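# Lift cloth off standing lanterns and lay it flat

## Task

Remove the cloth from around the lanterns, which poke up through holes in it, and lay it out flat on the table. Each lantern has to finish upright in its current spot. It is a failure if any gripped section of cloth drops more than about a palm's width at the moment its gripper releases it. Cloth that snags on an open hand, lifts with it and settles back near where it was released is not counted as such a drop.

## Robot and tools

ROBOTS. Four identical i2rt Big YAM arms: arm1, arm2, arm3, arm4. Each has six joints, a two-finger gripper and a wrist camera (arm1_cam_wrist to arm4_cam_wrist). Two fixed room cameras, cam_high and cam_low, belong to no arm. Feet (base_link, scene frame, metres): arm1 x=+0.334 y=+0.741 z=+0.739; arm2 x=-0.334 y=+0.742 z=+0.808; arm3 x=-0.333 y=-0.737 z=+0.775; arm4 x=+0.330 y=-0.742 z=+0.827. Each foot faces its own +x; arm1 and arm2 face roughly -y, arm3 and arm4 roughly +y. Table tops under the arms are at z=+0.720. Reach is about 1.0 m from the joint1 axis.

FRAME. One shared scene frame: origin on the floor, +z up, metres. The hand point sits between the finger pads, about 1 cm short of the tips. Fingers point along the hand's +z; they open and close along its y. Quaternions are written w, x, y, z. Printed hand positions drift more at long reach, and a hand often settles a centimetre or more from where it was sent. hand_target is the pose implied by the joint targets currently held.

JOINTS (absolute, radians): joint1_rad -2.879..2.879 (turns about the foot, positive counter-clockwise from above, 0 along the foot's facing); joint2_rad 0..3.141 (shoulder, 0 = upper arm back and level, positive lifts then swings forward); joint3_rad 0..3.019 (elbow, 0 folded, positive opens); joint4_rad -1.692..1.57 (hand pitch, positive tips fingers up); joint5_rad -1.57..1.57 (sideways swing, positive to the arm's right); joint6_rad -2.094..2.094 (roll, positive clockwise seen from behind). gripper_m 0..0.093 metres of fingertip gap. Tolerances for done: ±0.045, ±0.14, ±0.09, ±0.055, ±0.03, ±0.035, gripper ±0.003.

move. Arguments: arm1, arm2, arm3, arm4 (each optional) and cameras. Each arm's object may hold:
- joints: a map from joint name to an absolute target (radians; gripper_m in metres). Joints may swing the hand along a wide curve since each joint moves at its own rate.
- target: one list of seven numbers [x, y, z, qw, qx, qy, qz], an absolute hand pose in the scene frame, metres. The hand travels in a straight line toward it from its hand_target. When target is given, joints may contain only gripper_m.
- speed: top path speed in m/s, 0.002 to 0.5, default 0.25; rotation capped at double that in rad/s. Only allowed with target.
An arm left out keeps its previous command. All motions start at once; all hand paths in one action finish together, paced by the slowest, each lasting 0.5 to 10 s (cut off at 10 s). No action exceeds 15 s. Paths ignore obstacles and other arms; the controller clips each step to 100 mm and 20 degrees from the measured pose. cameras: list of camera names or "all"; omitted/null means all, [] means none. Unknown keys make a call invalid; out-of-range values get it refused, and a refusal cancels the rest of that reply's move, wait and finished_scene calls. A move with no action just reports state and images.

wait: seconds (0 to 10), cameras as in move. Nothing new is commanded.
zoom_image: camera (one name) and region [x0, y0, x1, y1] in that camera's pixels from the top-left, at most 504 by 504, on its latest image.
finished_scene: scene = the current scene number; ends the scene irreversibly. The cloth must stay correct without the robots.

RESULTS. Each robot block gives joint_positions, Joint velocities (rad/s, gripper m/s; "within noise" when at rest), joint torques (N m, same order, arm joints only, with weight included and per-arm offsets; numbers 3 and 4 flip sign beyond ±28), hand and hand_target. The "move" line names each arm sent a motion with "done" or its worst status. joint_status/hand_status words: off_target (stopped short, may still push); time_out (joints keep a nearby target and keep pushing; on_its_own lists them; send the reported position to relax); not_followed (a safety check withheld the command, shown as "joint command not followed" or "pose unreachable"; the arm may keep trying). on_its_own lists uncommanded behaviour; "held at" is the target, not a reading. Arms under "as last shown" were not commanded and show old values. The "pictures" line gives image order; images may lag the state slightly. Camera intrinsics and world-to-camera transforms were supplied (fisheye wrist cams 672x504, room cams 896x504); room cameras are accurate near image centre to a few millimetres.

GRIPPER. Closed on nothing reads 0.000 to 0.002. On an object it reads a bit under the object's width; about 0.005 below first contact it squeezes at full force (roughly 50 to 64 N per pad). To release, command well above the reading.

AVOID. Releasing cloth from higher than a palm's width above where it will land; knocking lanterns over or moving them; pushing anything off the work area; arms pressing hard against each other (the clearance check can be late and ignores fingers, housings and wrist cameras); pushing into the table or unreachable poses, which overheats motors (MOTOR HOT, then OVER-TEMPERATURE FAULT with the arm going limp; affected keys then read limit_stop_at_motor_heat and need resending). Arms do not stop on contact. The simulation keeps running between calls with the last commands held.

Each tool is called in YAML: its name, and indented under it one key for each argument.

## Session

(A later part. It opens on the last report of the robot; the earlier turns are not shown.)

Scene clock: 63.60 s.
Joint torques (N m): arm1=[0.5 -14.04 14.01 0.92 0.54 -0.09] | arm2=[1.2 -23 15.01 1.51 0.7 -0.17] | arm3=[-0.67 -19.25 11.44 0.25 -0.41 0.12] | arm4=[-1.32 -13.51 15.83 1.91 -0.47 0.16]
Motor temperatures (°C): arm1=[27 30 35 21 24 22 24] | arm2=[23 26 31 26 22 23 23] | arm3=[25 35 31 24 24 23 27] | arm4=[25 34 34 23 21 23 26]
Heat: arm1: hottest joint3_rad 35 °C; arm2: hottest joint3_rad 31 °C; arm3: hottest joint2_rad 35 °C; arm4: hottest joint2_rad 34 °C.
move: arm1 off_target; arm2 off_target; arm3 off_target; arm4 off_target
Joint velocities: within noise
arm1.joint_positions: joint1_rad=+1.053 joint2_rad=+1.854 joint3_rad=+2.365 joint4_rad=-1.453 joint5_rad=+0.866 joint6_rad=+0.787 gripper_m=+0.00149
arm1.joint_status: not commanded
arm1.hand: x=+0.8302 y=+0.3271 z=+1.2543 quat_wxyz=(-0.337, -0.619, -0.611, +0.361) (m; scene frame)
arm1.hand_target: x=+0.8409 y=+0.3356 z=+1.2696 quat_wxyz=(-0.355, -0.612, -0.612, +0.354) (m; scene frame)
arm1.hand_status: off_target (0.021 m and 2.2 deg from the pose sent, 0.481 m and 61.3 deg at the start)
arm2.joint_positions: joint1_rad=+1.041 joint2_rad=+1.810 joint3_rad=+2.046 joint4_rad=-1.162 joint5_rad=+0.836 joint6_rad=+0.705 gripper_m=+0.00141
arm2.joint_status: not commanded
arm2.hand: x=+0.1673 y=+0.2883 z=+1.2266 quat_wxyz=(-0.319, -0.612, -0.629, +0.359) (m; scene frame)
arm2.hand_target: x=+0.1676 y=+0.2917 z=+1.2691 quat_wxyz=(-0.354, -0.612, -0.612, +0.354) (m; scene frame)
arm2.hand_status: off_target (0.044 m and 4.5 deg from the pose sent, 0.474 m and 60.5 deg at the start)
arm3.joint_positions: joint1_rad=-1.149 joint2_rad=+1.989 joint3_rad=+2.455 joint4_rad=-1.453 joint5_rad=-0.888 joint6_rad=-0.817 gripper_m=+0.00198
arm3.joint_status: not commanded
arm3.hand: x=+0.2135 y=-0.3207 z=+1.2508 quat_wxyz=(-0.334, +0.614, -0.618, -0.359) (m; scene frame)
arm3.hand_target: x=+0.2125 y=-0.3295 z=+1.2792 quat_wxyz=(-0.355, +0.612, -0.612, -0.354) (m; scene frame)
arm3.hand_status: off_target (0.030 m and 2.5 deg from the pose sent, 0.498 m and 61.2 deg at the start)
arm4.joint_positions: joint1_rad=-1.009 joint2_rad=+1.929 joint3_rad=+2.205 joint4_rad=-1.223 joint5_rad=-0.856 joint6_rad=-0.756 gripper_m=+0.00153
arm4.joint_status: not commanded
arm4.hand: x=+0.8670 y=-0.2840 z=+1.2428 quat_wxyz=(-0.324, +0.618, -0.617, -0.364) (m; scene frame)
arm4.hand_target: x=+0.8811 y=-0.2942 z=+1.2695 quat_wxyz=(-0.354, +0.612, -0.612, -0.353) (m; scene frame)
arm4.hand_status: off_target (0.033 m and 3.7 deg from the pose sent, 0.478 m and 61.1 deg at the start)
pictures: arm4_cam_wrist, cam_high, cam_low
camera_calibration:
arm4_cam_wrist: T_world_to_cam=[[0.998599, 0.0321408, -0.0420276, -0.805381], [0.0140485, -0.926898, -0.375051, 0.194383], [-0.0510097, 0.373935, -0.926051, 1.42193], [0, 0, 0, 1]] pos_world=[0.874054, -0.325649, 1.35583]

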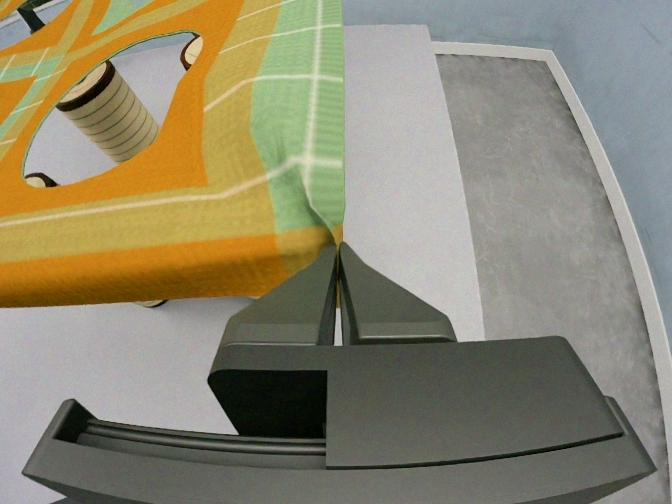

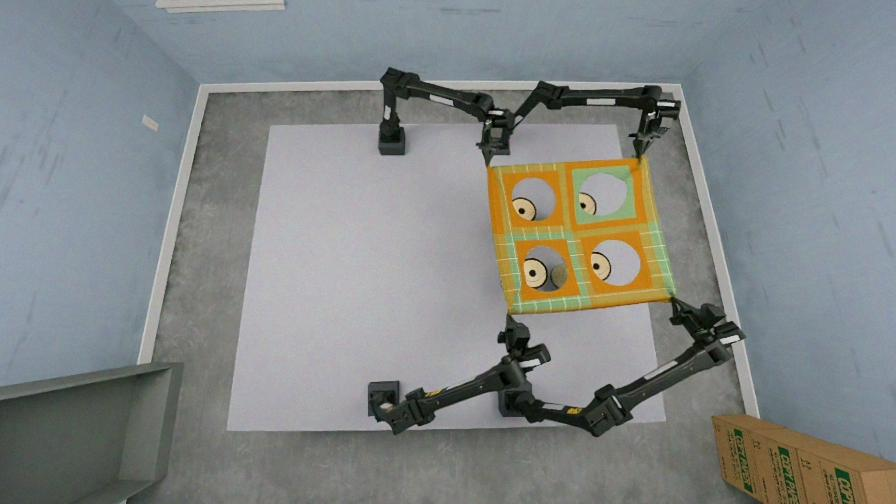

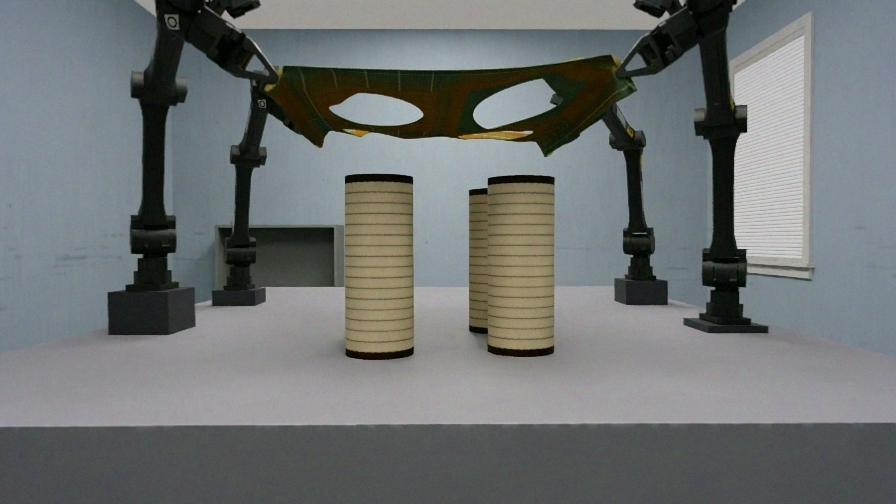

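move:
  arm1: {"target": [0.101, 0.335, 1.33, 0.3536, 0.6124, 0.6124, -0.3536], "speed": 0.26}
  arm2: {"target": [-0.572, 0.291, 1.34, 0.3536, 0.6124, 0.6124, -0.3536], "speed": 0.26}
  arm3: {"target": [-0.528, -0.329, 1.34, -0.3536, 0.6124, -0.6124, -0.3536], "speed": 0.26}
  arm4: {"target": [0.141, -0.294, 1.33, -0.3536, 0.6124, -0.6124, -0.3536], "speed": 0.26}
  cameras: ["cam_high", "cam_low"]

move:
  arm1: {"target": [0.103, 0.337, 0.79, 0, 0.7071, 0.7071, 0], "speed": 0.22}
  arm2: {"target": [-0.575, 0.293, 0.79, 0, 0.7071, 0.7071, 0], "speed": 0.22}
  arm3: {"target": [-0.532, -0.331, 0.79, 0, 0.7071, -0.7071, 0], "speed": 0.22}
  arm4: {"target": [0.144, -0.296, 0.79, 0, 0.7071, -0.7071, 0], "speed": 0.22}
  cameras: ["cam_low", "cam_high"]

Scene clock: 74.17 s.
Joint torques (N m): arm1=[-0.21 -8 15.09 0.75 -0.6 -0.11] | arm2=[-0.09 -10.99 15.77 1.14 -0.18 -0.22] | arm3=[0.5 -6.95 12.31 0.85 0.21 0.13] | arm4=[-0.26 -4.37 16.64 1.29 0.5 0.18]
Motor temperatures (°C): arm1=[27 30 36 21 24 22 24] | arm2=[23 26 34 26 22 23 23] | arm3=[25 34 33 24 24 23 27] | arm4=[25 35 36 23 21 23 26]
Heat: arm1: hottest joint3_rad 36 °C; arm2: hottest joint3_rad 34 °C; arm3: hottest joint2_rad 34 °C; arm4: hottest joint3_rad 36 °C.
move: arm1 off_target; arm2 off_target; arm3 off_target; arm4 off_target
Joint velocities: within noise
arm1.joint_positions: joint1_rad=-0.748 joint2_rad=+1.284 joint3_rad=+1.772 joint4_rad=-1.225 joint5_rad=-0.601 joint6_rad=-0.409 gripper_m=+0.00149
arm1.joint_status: not commanded
arm1.hand: x=+0.0895 y=+0.3294 z=+1.2928 quat_wxyz=(-0.349, -0.636, -0.606, +0.326) (m; scene frame)
arm1.hand_target: x=+0.1019 y=+0.3365 z=+1.3286 quat_wxyz=(-0.354, -0.612, -0.612, +0.354) (m; scene frame)
arm1.hand_status: off_target (0.039 m and 4.3 deg from the pose sent, 0.733 m and 2.2 deg at the start)
arm2.joint_positions: joint1_rad=-0.648 joint2_rad=+1.255 joint3_rad=+1.591 joint4_rad=-1.023 joint5_rad=-0.571 joint6_rad=-0.364 gripper_m=+0.00140
arm2.joint_status: not commanded
arm2.hand: x=-0.5674 y=+0.2898 z=+1.3042 quat_wxyz=(-0.355, -0.627, -0.613, +0.325) (m; scene frame)
arm2.hand_target: x=-0.5708 y=+0.2925 z=+1.3391 quat_wxyz=(-0.354, -0.612, -0.612, +0.354) (m; scene frame)
arm2.hand_status: off_target (0.036 m and 3.7 deg from the pose sent, 0.748 m and 4.5 deg at the start)
arm3.joint_positions: joint1_rad=+0.577 joint2_rad=+1.160 joint3_rad=+1.603 joint4_rad=-1.130 joint5_rad=+0.526 joint6_rad=+0.344 gripper_m=+0.00198
arm3.joint_status: not commanded
arm3.hand: x=-0.5262 y=-0.3240 z=+1.3040 quat_wxyz=(-0.353, +0.628, -0.614, -0.323) (m; scene frame)
arm3.hand_target: x=-0.5268 y=-0.3304 z=+1.3390 quat_wxyz=(-0.354, +0.612, -0.612, -0.354) (m; scene frame)
arm3.hand_status: off_target (0.036 m and 3.9 deg from the pose sent, 0.747 m and 2.5 deg at the start)
arm4.joint_positions: joint1_rad=+0.605 joint2_rad=+1.168 joint3_rad=+1.431 joint4_rad=-0.918 joint5_rad=+0.471 joint6_rad=+0.294 gripper_m=+0.00153
arm4.joint_status: not commanded
arm4.hand: x=+0.1359 y=-0.2951 z=+1.2971 quat_wxyz=(-0.346, +0.632, -0.608, -0.334) (m; scene frame)
arm4.hand_target: x=+0.1416 y=-0.2954 z=+1.3295 quat_wxyz=(-0.354, +0.612, -0.612, -0.354) (m; scene frame)
arm4.hand_status: off_target (0.033 m and 3.3 deg from the pose sent, 0.731 m and 3.7 deg at the start)
pictures: cam_high, cam_low

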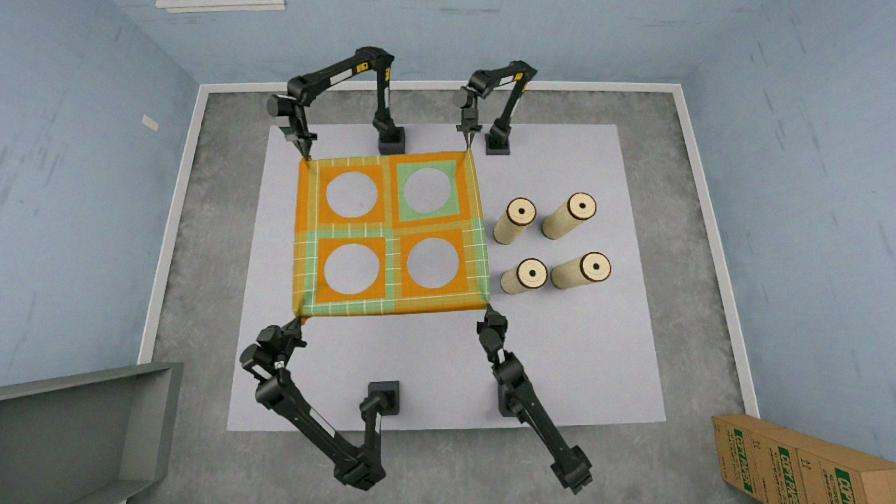

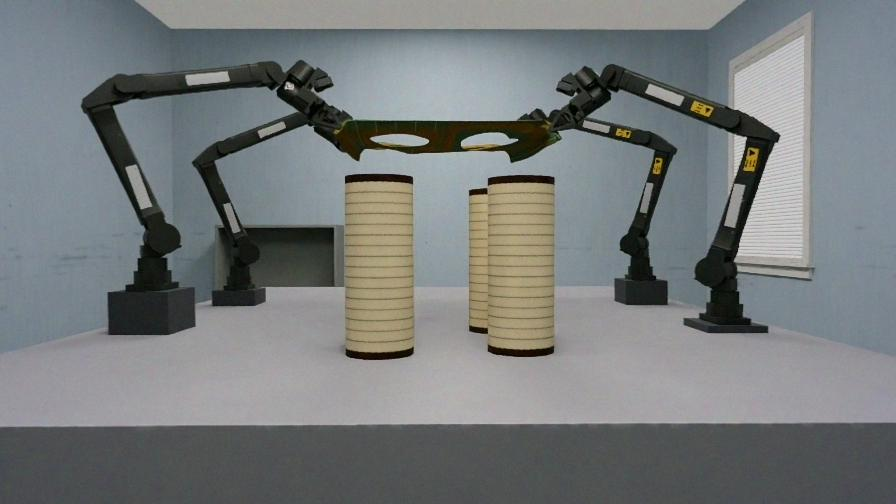

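Scene clock: 77.53 s.
Joint torques (N m): arm1=[-1.03 -12.22 7.09 -0.59 0.13 0.16] | arm2=[-0.09 -20.25 9.47 0.64 0.48 0.02] | arm3=[0.73 -14.62 6.31 0.25 -0.28 -0.12] | arm4=[-1.32 -9.99 8.62 -0.25 0.02 -0.06]
Motor temperatures (°C): arm1=[27 30 36 21 24 22 24] | arm2=[23 26 34 26 22 23 23] | arm3=[25 34 33 24 24 23 28] | arm4=[25 35 36 23 21 23 26]
Heat: arm1: hottest joint3_rad 36 °C; arm2: hottest joint3_rad 34 °C; arm3: hottest joint2_rad 34 °C; arm4: hottest joint3_rad 36 °C.
move: arm1 done; arm2 off_target; arm3 off_target; arm4 done
Joint velocities: within noise
arm1.joint_positions: joint1_rad=-0.536 joint2_rad=+1.733 joint3_rad=+1.176 joint4_rad=-1.008 joint5_rad=+0.001 joint6_rad=-0.532 gripper_m=+0.00148
arm1.joint_status: not commanded
arm1.hand: x=+0.0973 y=+0.3296 z=+0.7916 quat_wxyz=(-0.003, -0.703, -0.711, +0.009) (m; scene frame)
arm1.hand_target: x=+0.1030 y=+0.3369 z=+0.7899 quat_wxyz=(+0.000, -0.707, -0.707, +0.000) (m; scene frame)
arm1.hand_status: done (0.009 m and 1.3 deg from the pose sent, 0.503 m and 57.1 deg at the start)
arm2.joint_positions: joint1_rad=-0.472 joint2_rad=+1.912 joint3_rad=+1.201 joint4_rad=-0.908 joint5_rad=-0.016 joint6_rad=-0.504 gripper_m=+0.00140
arm2.joint_status: not commanded
arm2.hand: x=-0.5600 y=+0.3072 z=+0.7757 quat_wxyz=(+0.000, -0.700, -0.713, -0.027) (m; scene frame)
arm2.hand_target: x=-0.5747 y=+0.2934 z=+0.7906 quat_wxyz=(+0.000, -0.707, -0.707, +0.000) (m; scene frame)
arm2.hand_status: off_target (0.025 m and 3.3 deg from the pose sent, 0.514 m and 57.5 deg at the start)
arm3.joint_positions: joint1_rad=+0.405 joint2_rad=+1.751 joint3_rad=+1.071 joint4_rad=-0.923 joint5_rad=+0.003 joint6_rad=+0.464 gripper_m=+0.00197
arm3.joint_status: not commanded
arm3.hand: x=-0.5233 y=-0.3341 z=+0.7821 quat_wxyz=(-0.002, +0.699, -0.715, +0.015) (m; scene frame)
arm3.hand_target: x=-0.5320 y=-0.3310 z=+0.7902 quat_wxyz=(+0.000, +0.707, -0.707, +0.000) (m; scene frame)
arm3.hand_status: off_target (0.012 m and 2.1 deg from the pose sent, 0.514 m and 57.2 deg at the start)
arm4.joint_positions: joint1_rad=+0.450 joint2_rad=+1.897 joint3_rad=+1.127 joint4_rad=-0.806 joint5_rad=-0.001 joint6_rad=+0.408 gripper_m=+0.00153
arm4.joint_status: not commanded
arm4.hand: x=+0.1362 y=-0.3022 z=+0.7869 quat_wxyz=(+0.000, +0.710, -0.704, -0.002) (m; scene frame)
arm4.hand_target: x=+0.1440 y=-0.2962 z=+0.7900 quat_wxyz=(+0.000, +0.707, -0.707, +0.000) (m; scene frame)
arm4.hand_status: done (0.010 m and 0.5 deg from the pose sent, 0.507 m and 57.5 deg at the start)
pictures: cam_high, cam_low

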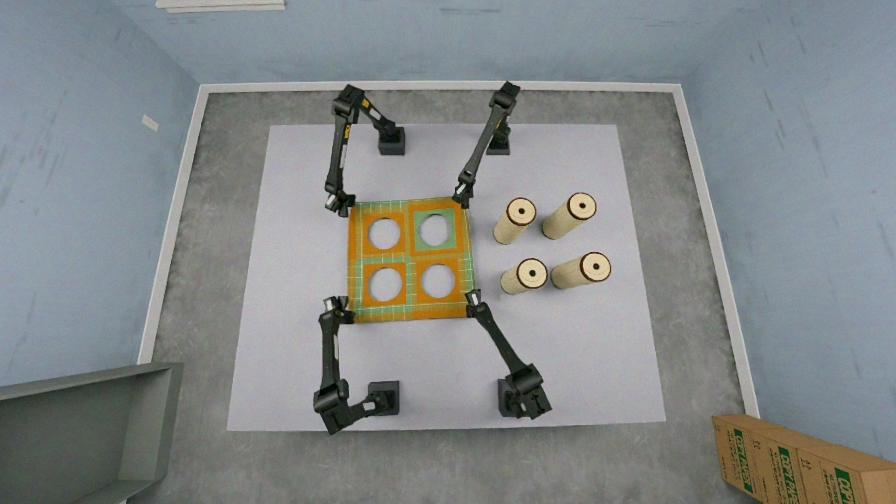

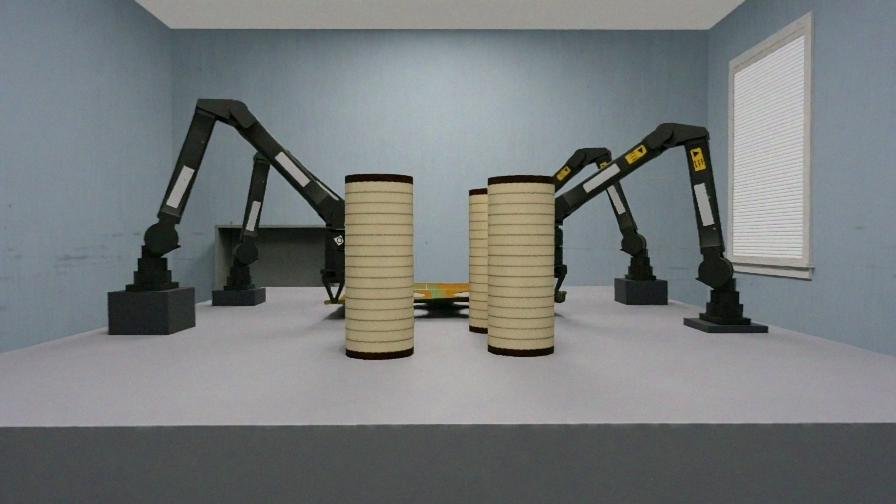

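move:
  arm1: {"target": [0.109, 0.342, 0.722, 0, 0.7071, 0.7071, 0], "speed": 0.12}
  arm2: {"target": [-0.580, 0.298, 0.719, 0, 0.7071, 0.7071, 0], "speed": 0.12}
  arm3: {"target": [-0.538, -0.336, 0.719, 0, 0.7071, -0.7071, 0], "speed": 0.12}
  arm4: {"target": [0.149, -0.302, 0.724, 0, 0.7071, -0.7071, 0], "speed": 0.12}
  cameras: []

move:
  arm1: {"joints": {"gripper_m": 0.055}}
  arm2: {"joints": {"gripper_m": 0.055}}
  arm3: {"joints": {"gripper_m": 0.055}}
  arm4: {"joints": {"gripper_m": 0.055}}
  cameras: []

move:
  arm1: {"target": [0.109, 0.342, 0.82, 0, 0.7071, 0.7071, 0], "speed": 0.18}
  arm2: {"target": [-0.580, 0.298, 0.82, 0, 0.7071, 0.7071, 0], "speed": 0.18}
  arm3: {"target": [-0.538, -0.336, 0.82, 0, 0.7071, -0.7071, 0], "speed": 0.18}
  arm4: {"target": [0.149, -0.302, 0.82, 0, 0.7071, -0.7071, 0], "speed": 0.18}
  cameras: ["cam_low", "cam_high", "arm1_cam_wrist", "arm2_cam_wrist", "arm3_cam_wrist", "arm4_cam_wrist"]

Scene clock: 83.03 s.
Joint torques (N m): arm1=[-0.15 -11.46 5.81 -0.31 -0.12 0.19] | arm2=[-1.44 -18.14 6 1.42 0.4 -0.11] | arm3=[1.67 -12.16 4.93 0.85 -0.21 0.08] | arm4=[-1.49 -9 5.37 0.32 0.07 -0.06]
Motor temperatures (°C): arm1=[27 29 36 21 24 22 24] | arm2=[23 27 33 26 22 23 23] | arm3=[25 34 32 24 24 23 28] | arm4=[25 35 36 23 21 23 26]
Heat: arm1: hottest joint3_rad 36 °C; arm2: hottest joint3_rad 33 °C; arm3: hottest joint2_rad 34 °C; arm4: hottest joint3_rad 36 °C.
move: arm1 off_target; arm2 off_target; arm3 off_target; arm4 off_target
Joint velocities: within noise
arm1.joint_positions: joint1_rad=-0.536 joint2_rad=+1.808 joint3_rad=+1.094 joint4_rad=-0.831 joint5_rad=+0.006 joint6_rad=-0.527 gripper_m=+0.00148
arm1.joint_status: not commanded
arm1.hand: x=+0.0981 y=+0.3327 z=+0.7324 quat_wxyz=(-0.003, -0.705, -0.709, +0.020) (m; scene frame)
arm1.hand_target: x=+0.1088 y=+0.3421 z=+0.7223 quat_wxyz=(+0.000, -0.707, -0.707, +0.000) (m; scene frame)
arm1.hand_status: off_target (0.018 m and 2.3 deg from the pose sent, 0.072 m and 1.3 deg at the start)
arm2.joint_positions: joint1_rad=-0.472 joint2_rad=+2.005 joint3_rad=+1.200 joint4_rad=-0.764 joint5_rad=-0.013 joint6_rad=-0.504 gripper_m=+0.00140
arm2.joint_status: not commanded
arm2.hand: x=-0.5687 y=+0.2916 z=+0.7301 quat_wxyz=(-0.006, -0.700, -0.714, -0.003) (m; scene frame)
arm2.hand_target: x=-0.5796 y=+0.2984 z=+0.7193 quat_wxyz=(+0.000, -0.707, -0.707, +0.000) (m; scene frame)
arm2.hand_status: off_target (0.017 m and 1.3 deg from the pose sent, 0.061 m and 3.3 deg at the start)
arm3.joint_positions: joint1_rad=+0.411 joint2_rad=+1.845 joint3_rad=+1.029 joint4_rad=-0.753 joint5_rad=+0.000 joint6_rad=+0.464 gripper_m=+0.00198
arm3.joint_status: not commanded
arm3.hand: x=-0.5284 y=-0.3298 z=+0.7293 quat_wxyz=(-0.006, +0.702, -0.712, -0.001) (m; scene frame)
arm3.hand_target: x=-0.5377 y=-0.3362 z=+0.7193 quat_wxyz=(+0.000, +0.707, -0.707, +0.000) (m; scene frame)
arm3.hand_status: off_target (0.015 m and 1.1 deg from the pose sent, 0.065 m and 2.1 deg at the start)
arm4.joint_positions: joint1_rad=+0.448 joint2_rad=+1.994 joint3_rad=+1.109 joint4_rad=-0.655 joint5_rad=-0.003 joint6_rad=+0.404 gripper_m=+0.00153
arm4.joint_status: not commanded
arm4.hand: x=+0.1332 y=-0.2938 z=+0.7378 quat_wxyz=(-0.006, +0.710, -0.704, -0.019) (m; scene frame)
arm4.hand_target: x=+0.1487 y=-0.3025 z=+0.7245 quat_wxyz=(+0.000, +0.707, -0.707, +0.000) (m; scene frame)
arm4.hand_status: off_target (0.023 m and 2.3 deg from the pose sent, 0.064 m and 0.5 deg at the start)
pictures: none
No camera images: "cameras" was empty.

Scene clock: 83.73 s.
Joint torques (N m): arm1=[-1.32 -11.46 6.2 -0.06 0.03 0.16] | arm2=[-0.09 -18.14 6.15 0.9 0.01 -0.1] | arm3=[0.09 -12.16 4.97 0.53 0.11 0.07] | arm4=[-0.32 -8.94 5.65 0.27 0.02 -0.05]
Motor temperatures (°C): arm1=[27 29 36 21 24 22 24] | arm2=[23 27 33 26 22 23 23] | arm3=[25 34 32 24 24 23 28] | arm4=[25 35 35 23 21 23 26]
Heat: arm1: hottest joint3_rad 36 °C; arm2: hottest joint3_rad 33 °C; arm3: hottest joint2_rad 34 °C; arm4: hottest joint2_rad 35 °C.
move: arm1 done; arm2 done; arm3 done; arm4 done
Joint velocities: within noise
arm1.joint_positions: joint1_rad=-0.528 joint2_rad=+1.808 joint3_rad=+1.089 joint4_rad=-0.836 joint5_rad=+0.003 joint6_rad=-0.525 gripper_m=+0.05489
arm1.joint_status: all done
arm1.hand: x=+0.1036 y=+0.3338 z=+0.7313 quat_wxyz=(-0.003, -0.703, -0.711, +0.015) (m; scene frame)
arm1.hand_target: x=+0.1089 y=+0.3421 z=+0.7222 quat_wxyz=(+0.000, -0.707, -0.707, +0.000) (m; scene frame)
arm1.hand_status: not commanded
arm2.joint_positions: joint1_rad=-0.485 joint2_rad=+2.005 joint3_rad=+1.200 joint4_rad=-0.751 joint5_rad=-0.003 joint6_rad=-0.504 gripper_m=+0.05491
arm2.joint_status: all done
arm2.hand: x=-0.5780 y=+0.2929 z=+0.7301 quat_wxyz=(-0.003, -0.705, -0.709, +0.005) (m; scene frame)
arm2.hand_target: x=-0.5795 y=+0.2984 z=+0.7193 quat_wxyz=(+0.000, -0.707, -0.707, +0.000) (m; scene frame)
arm2.hand_status: not commanded
arm3.joint_positions: joint1_rad=+0.431 joint2_rad=+1.845 joint3_rad=+1.029 joint4_rad=-0.744 joint5_rad=-0.009 joint6_rad=+0.464 gripper_m=+0.05494
arm3.joint_status: all done
arm3.hand: x=-0.5390 y=-0.3326 z=+0.7292 quat_wxyz=(-0.003, +0.709, -0.705, -0.006) (m; scene frame)
arm3.hand_target: x=-0.5377 y=-0.3362 z=+0.7193 quat_wxyz=(+0.000, +0.707, -0.707, +0.000) (m; scene frame)
arm3.hand_status: not commanded
arm4.joint_positions: joint1_rad=+0.435 joint2_rad=+1.994 joint3_rad=+1.106 joint4_rad=-0.655 joint5_rad=-0.001 joint6_rad=+0.403 gripper_m=+0.05487
arm4.joint_status: all done
arm4.hand: x=+0.1399 y=-0.2928 z=+0.7370 quat_wxyz=(-0.006, +0.706, -0.708, -0.017) (m; scene frame)
arm4.hand_target: x=+0.1487 y=-0.3024 z=+0.7246 quat_wxyz=(+0.000, +0.707, -0.707, +0.000) (m; scene frame)
arm4.hand_status: not commanded
pictures: none
No camera images: "cameras" was empty.

Scene clock: 84.93 s.
Joint torques (N m): arm1=[-1.2 -10.99 11.79 -0.34 0 0.13] | arm2=[-0.03 -18.37 11.1 -0.21 0.01 -0.11] | arm3=[-0.21 -13.45 9.02 -0.39 0.11 0.05] | arm4=[-0.5 -8.53 10.54 -0.05 0.05 -0.06]
Motor temperatures (°C): arm1=[27 29 36 21 24 22 24] | arm2=[23 27 33 26 22 23 23] | arm3=[25 34 32 24 24 23 28] | arm4=[25 35 35 23 21 23 26]
Heat: arm1: hottest joint3_rad 36 °C; arm2: hottest joint3_rad 33 °C; arm3: hottest joint2_rad 34 °C; arm4: hottest joint2_rad 35 °C.
move: arm1 off_target; arm2 off_target; arm3 off_target; arm4 off_target
Joint velocities: within noise
arm1.joint_positions: joint1_rad=-0.528 joint2_rad=+1.667 joint3_rad=+1.134 joint4_rad=-1.084 joint5_rad=+0.003 joint6_rad=-0.525 gripper_m=+0.05489
arm1.joint_status: not commanded
arm1.hand: x=+0.1162 y=+0.3564 z=+0.8067 quat_wxyz=(+0.005, -0.703, -0.711, -0.016) (m; scene frame)
arm1.hand_target: x=+0.1093 y=+0.3425 z=+0.8201 quat_wxyz=(+0.000, -0.707, -0.707, +0.000) (m; scene frame)
arm1.hand_status: off_target (0.021 m and 2.0 deg from the pose sent, 0.089 m and 1.8 deg at the start)
arm2.joint_positions: joint1_rad=-0.485 joint2_rad=+1.843 joint3_rad=+1.202 joint4_rad=-0.954 joint5_rad=-0.003 joint6_rad=-0.504 gripper_m=+0.05491
arm2.joint_status: not commanded
arm2.hand: x=-0.5675 y=+0.3120 z=+0.8087 quat_wxyz=(+0.003, -0.705, -0.709, -0.014) (m; scene frame)
arm2.hand_target: x=-0.5796 y=+0.2986 z=+0.8203 quat_wxyz=(+0.000, -0.707, -0.707, +0.000) (m; scene frame)
arm2.hand_status: off_target (0.022 m and 1.6 deg from the pose sent, 0.090 m and 0.7 deg at the start)
arm3.joint_positions: joint1_rad=+0.431 joint2_rad=+1.693 joint3_rad=+1.059 joint4_rad=-0.982 joint5_rad=-0.009 joint6_rad=+0.464 gripper_m=+0.05494
arm3.joint_status: not commanded
arm3.hand: x=-0.5296 y=-0.3528 z=+0.8029 quat_wxyz=(+0.006, +0.709, -0.705, +0.020) (m; scene frame)
arm3.hand_target: x=-0.5376 y=-0.3367 z=+0.8201 quat_wxyz=(+0.000, +0.707, -0.707, +0.000) (m; scene frame)
arm3.hand_status: off_target (0.025 m and 2.4 deg from the pose sent, 0.091 m and 0.9 deg at the start)
arm4.joint_positions: joint1_rad=+0.435 joint2_rad=+1.823 joint3_rad=+1.103 joint4_rad=-0.876 joint5_rad=-0.001 joint6_rad=+0.403 gripper_m=+0.05487
arm4.joint_status: not commanded
arm4.hand: x=+0.1495 y=-0.3153 z=+0.8139 quat_wxyz=(+0.004, +0.706, -0.708, +0.007) (m; scene frame)
arm4.hand_target: x=+0.1493 y=-0.3022 z=+0.8201 quat_wxyz=(+0.000, +0.707, -0.707, +0.000) (m; scene frame)
arm4.hand_status: off_target (0.015 m and 0.9 deg from the pose sent, 0.084 m and 2.1 deg at the start)
pictures: arm1_cam_wrist, arm2_cam_wrist, arm3_cam_wrist, arm4_cam_wrist, cam_high, cam_low
camera_calibration:
arm1_cam_wrist: T_world_to_cam=[[-0.999582, -0.0128774, -0.02588, 0.14329], [-0.0255206, 0.813596, 0.58087, -0.747384], [0.0135758, 0.581288, -0.813585, 0.577889], [0, 0, 0, 1]] pos_world=[0.116311, 0.273994, 0.908003]
arm2_cam_wrist: T_world_to_cam=[[-0.999783, 0.00101571, -0.0207885, -0.547668], [-0.0118464, 0.793468, 0.608496, -0.742187], [0.0171131, 0.608611, -0.793284, 0.583209], [0, 0, 0, 1]] pos_world=[-0.566322, 0.234511, 0.902884]
arm3_cam_wrist: T_world_to_cam=[[0.999832, 0.00845371, 0.0162898, 0.520119], [-0.00324093, -0.792318, 0.6101, -0.764537], [0.0180643, -0.61005, -0.792157, 0.555372], [0, 0, 0, 1]] pos_world=[-0.532541, -0.271349, 0.897913]
arm4_cam_wrist: T_world_to_cam=[[0.999972, 0.00482556, 0.00566132, -0.153458], [0.000432858, -0.797503, 0.603315, -0.73891], [0.00742625, -0.603296, -0.797483, 0.578294], [0, 0, 0, 1]] pos_world=[0.149479, -0.23966, 0.907844]

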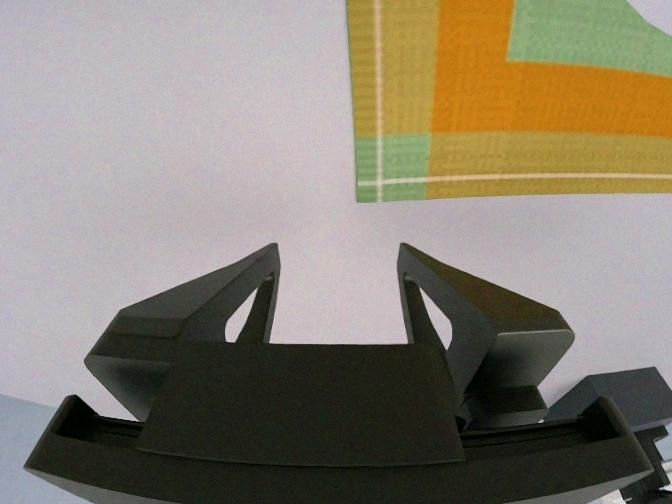

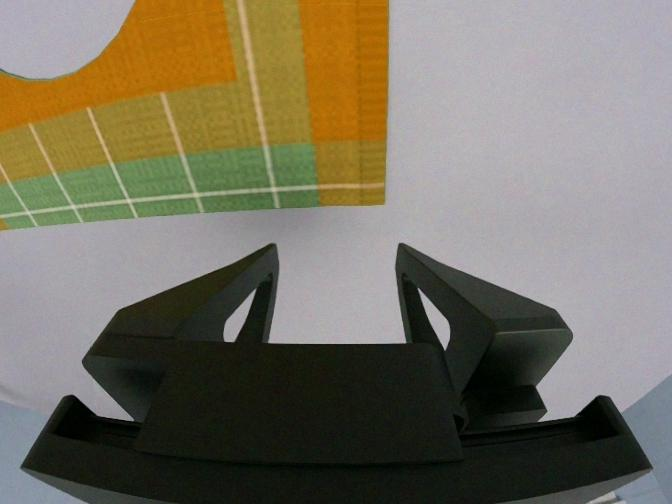

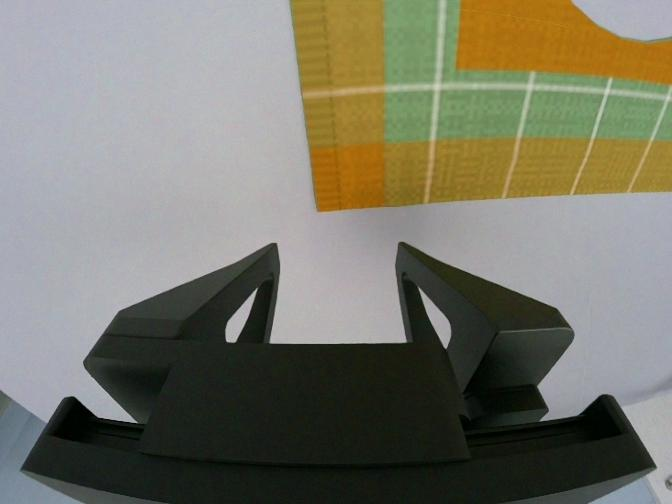

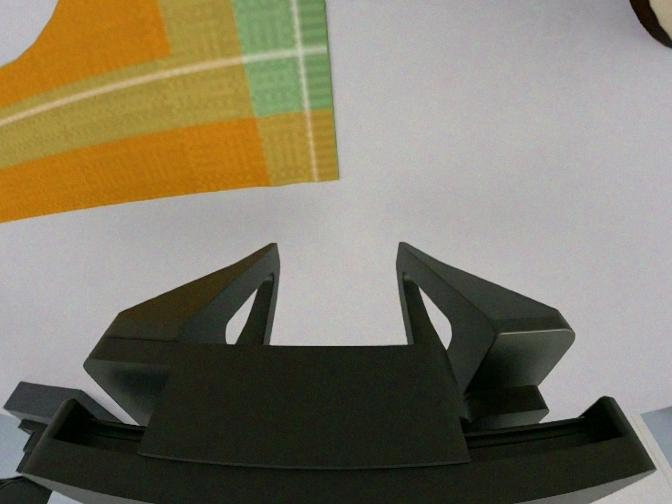

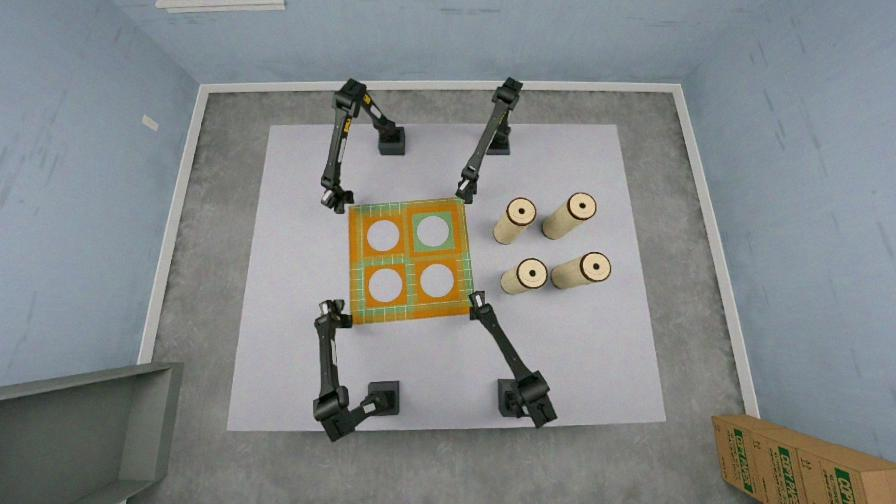

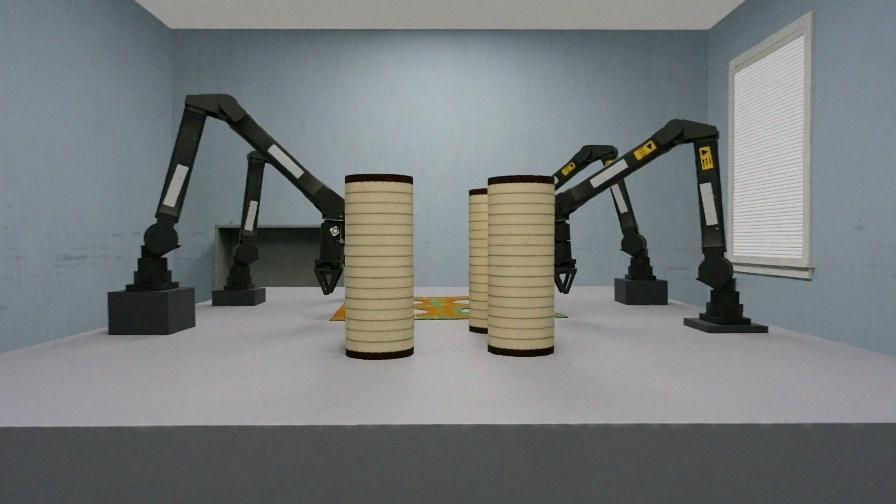

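The cloth lies flat and clear of the lanterns, and all four lanterns still stand where they were.

finished_scene:
  scene: 3

The scene is finished: the task was done.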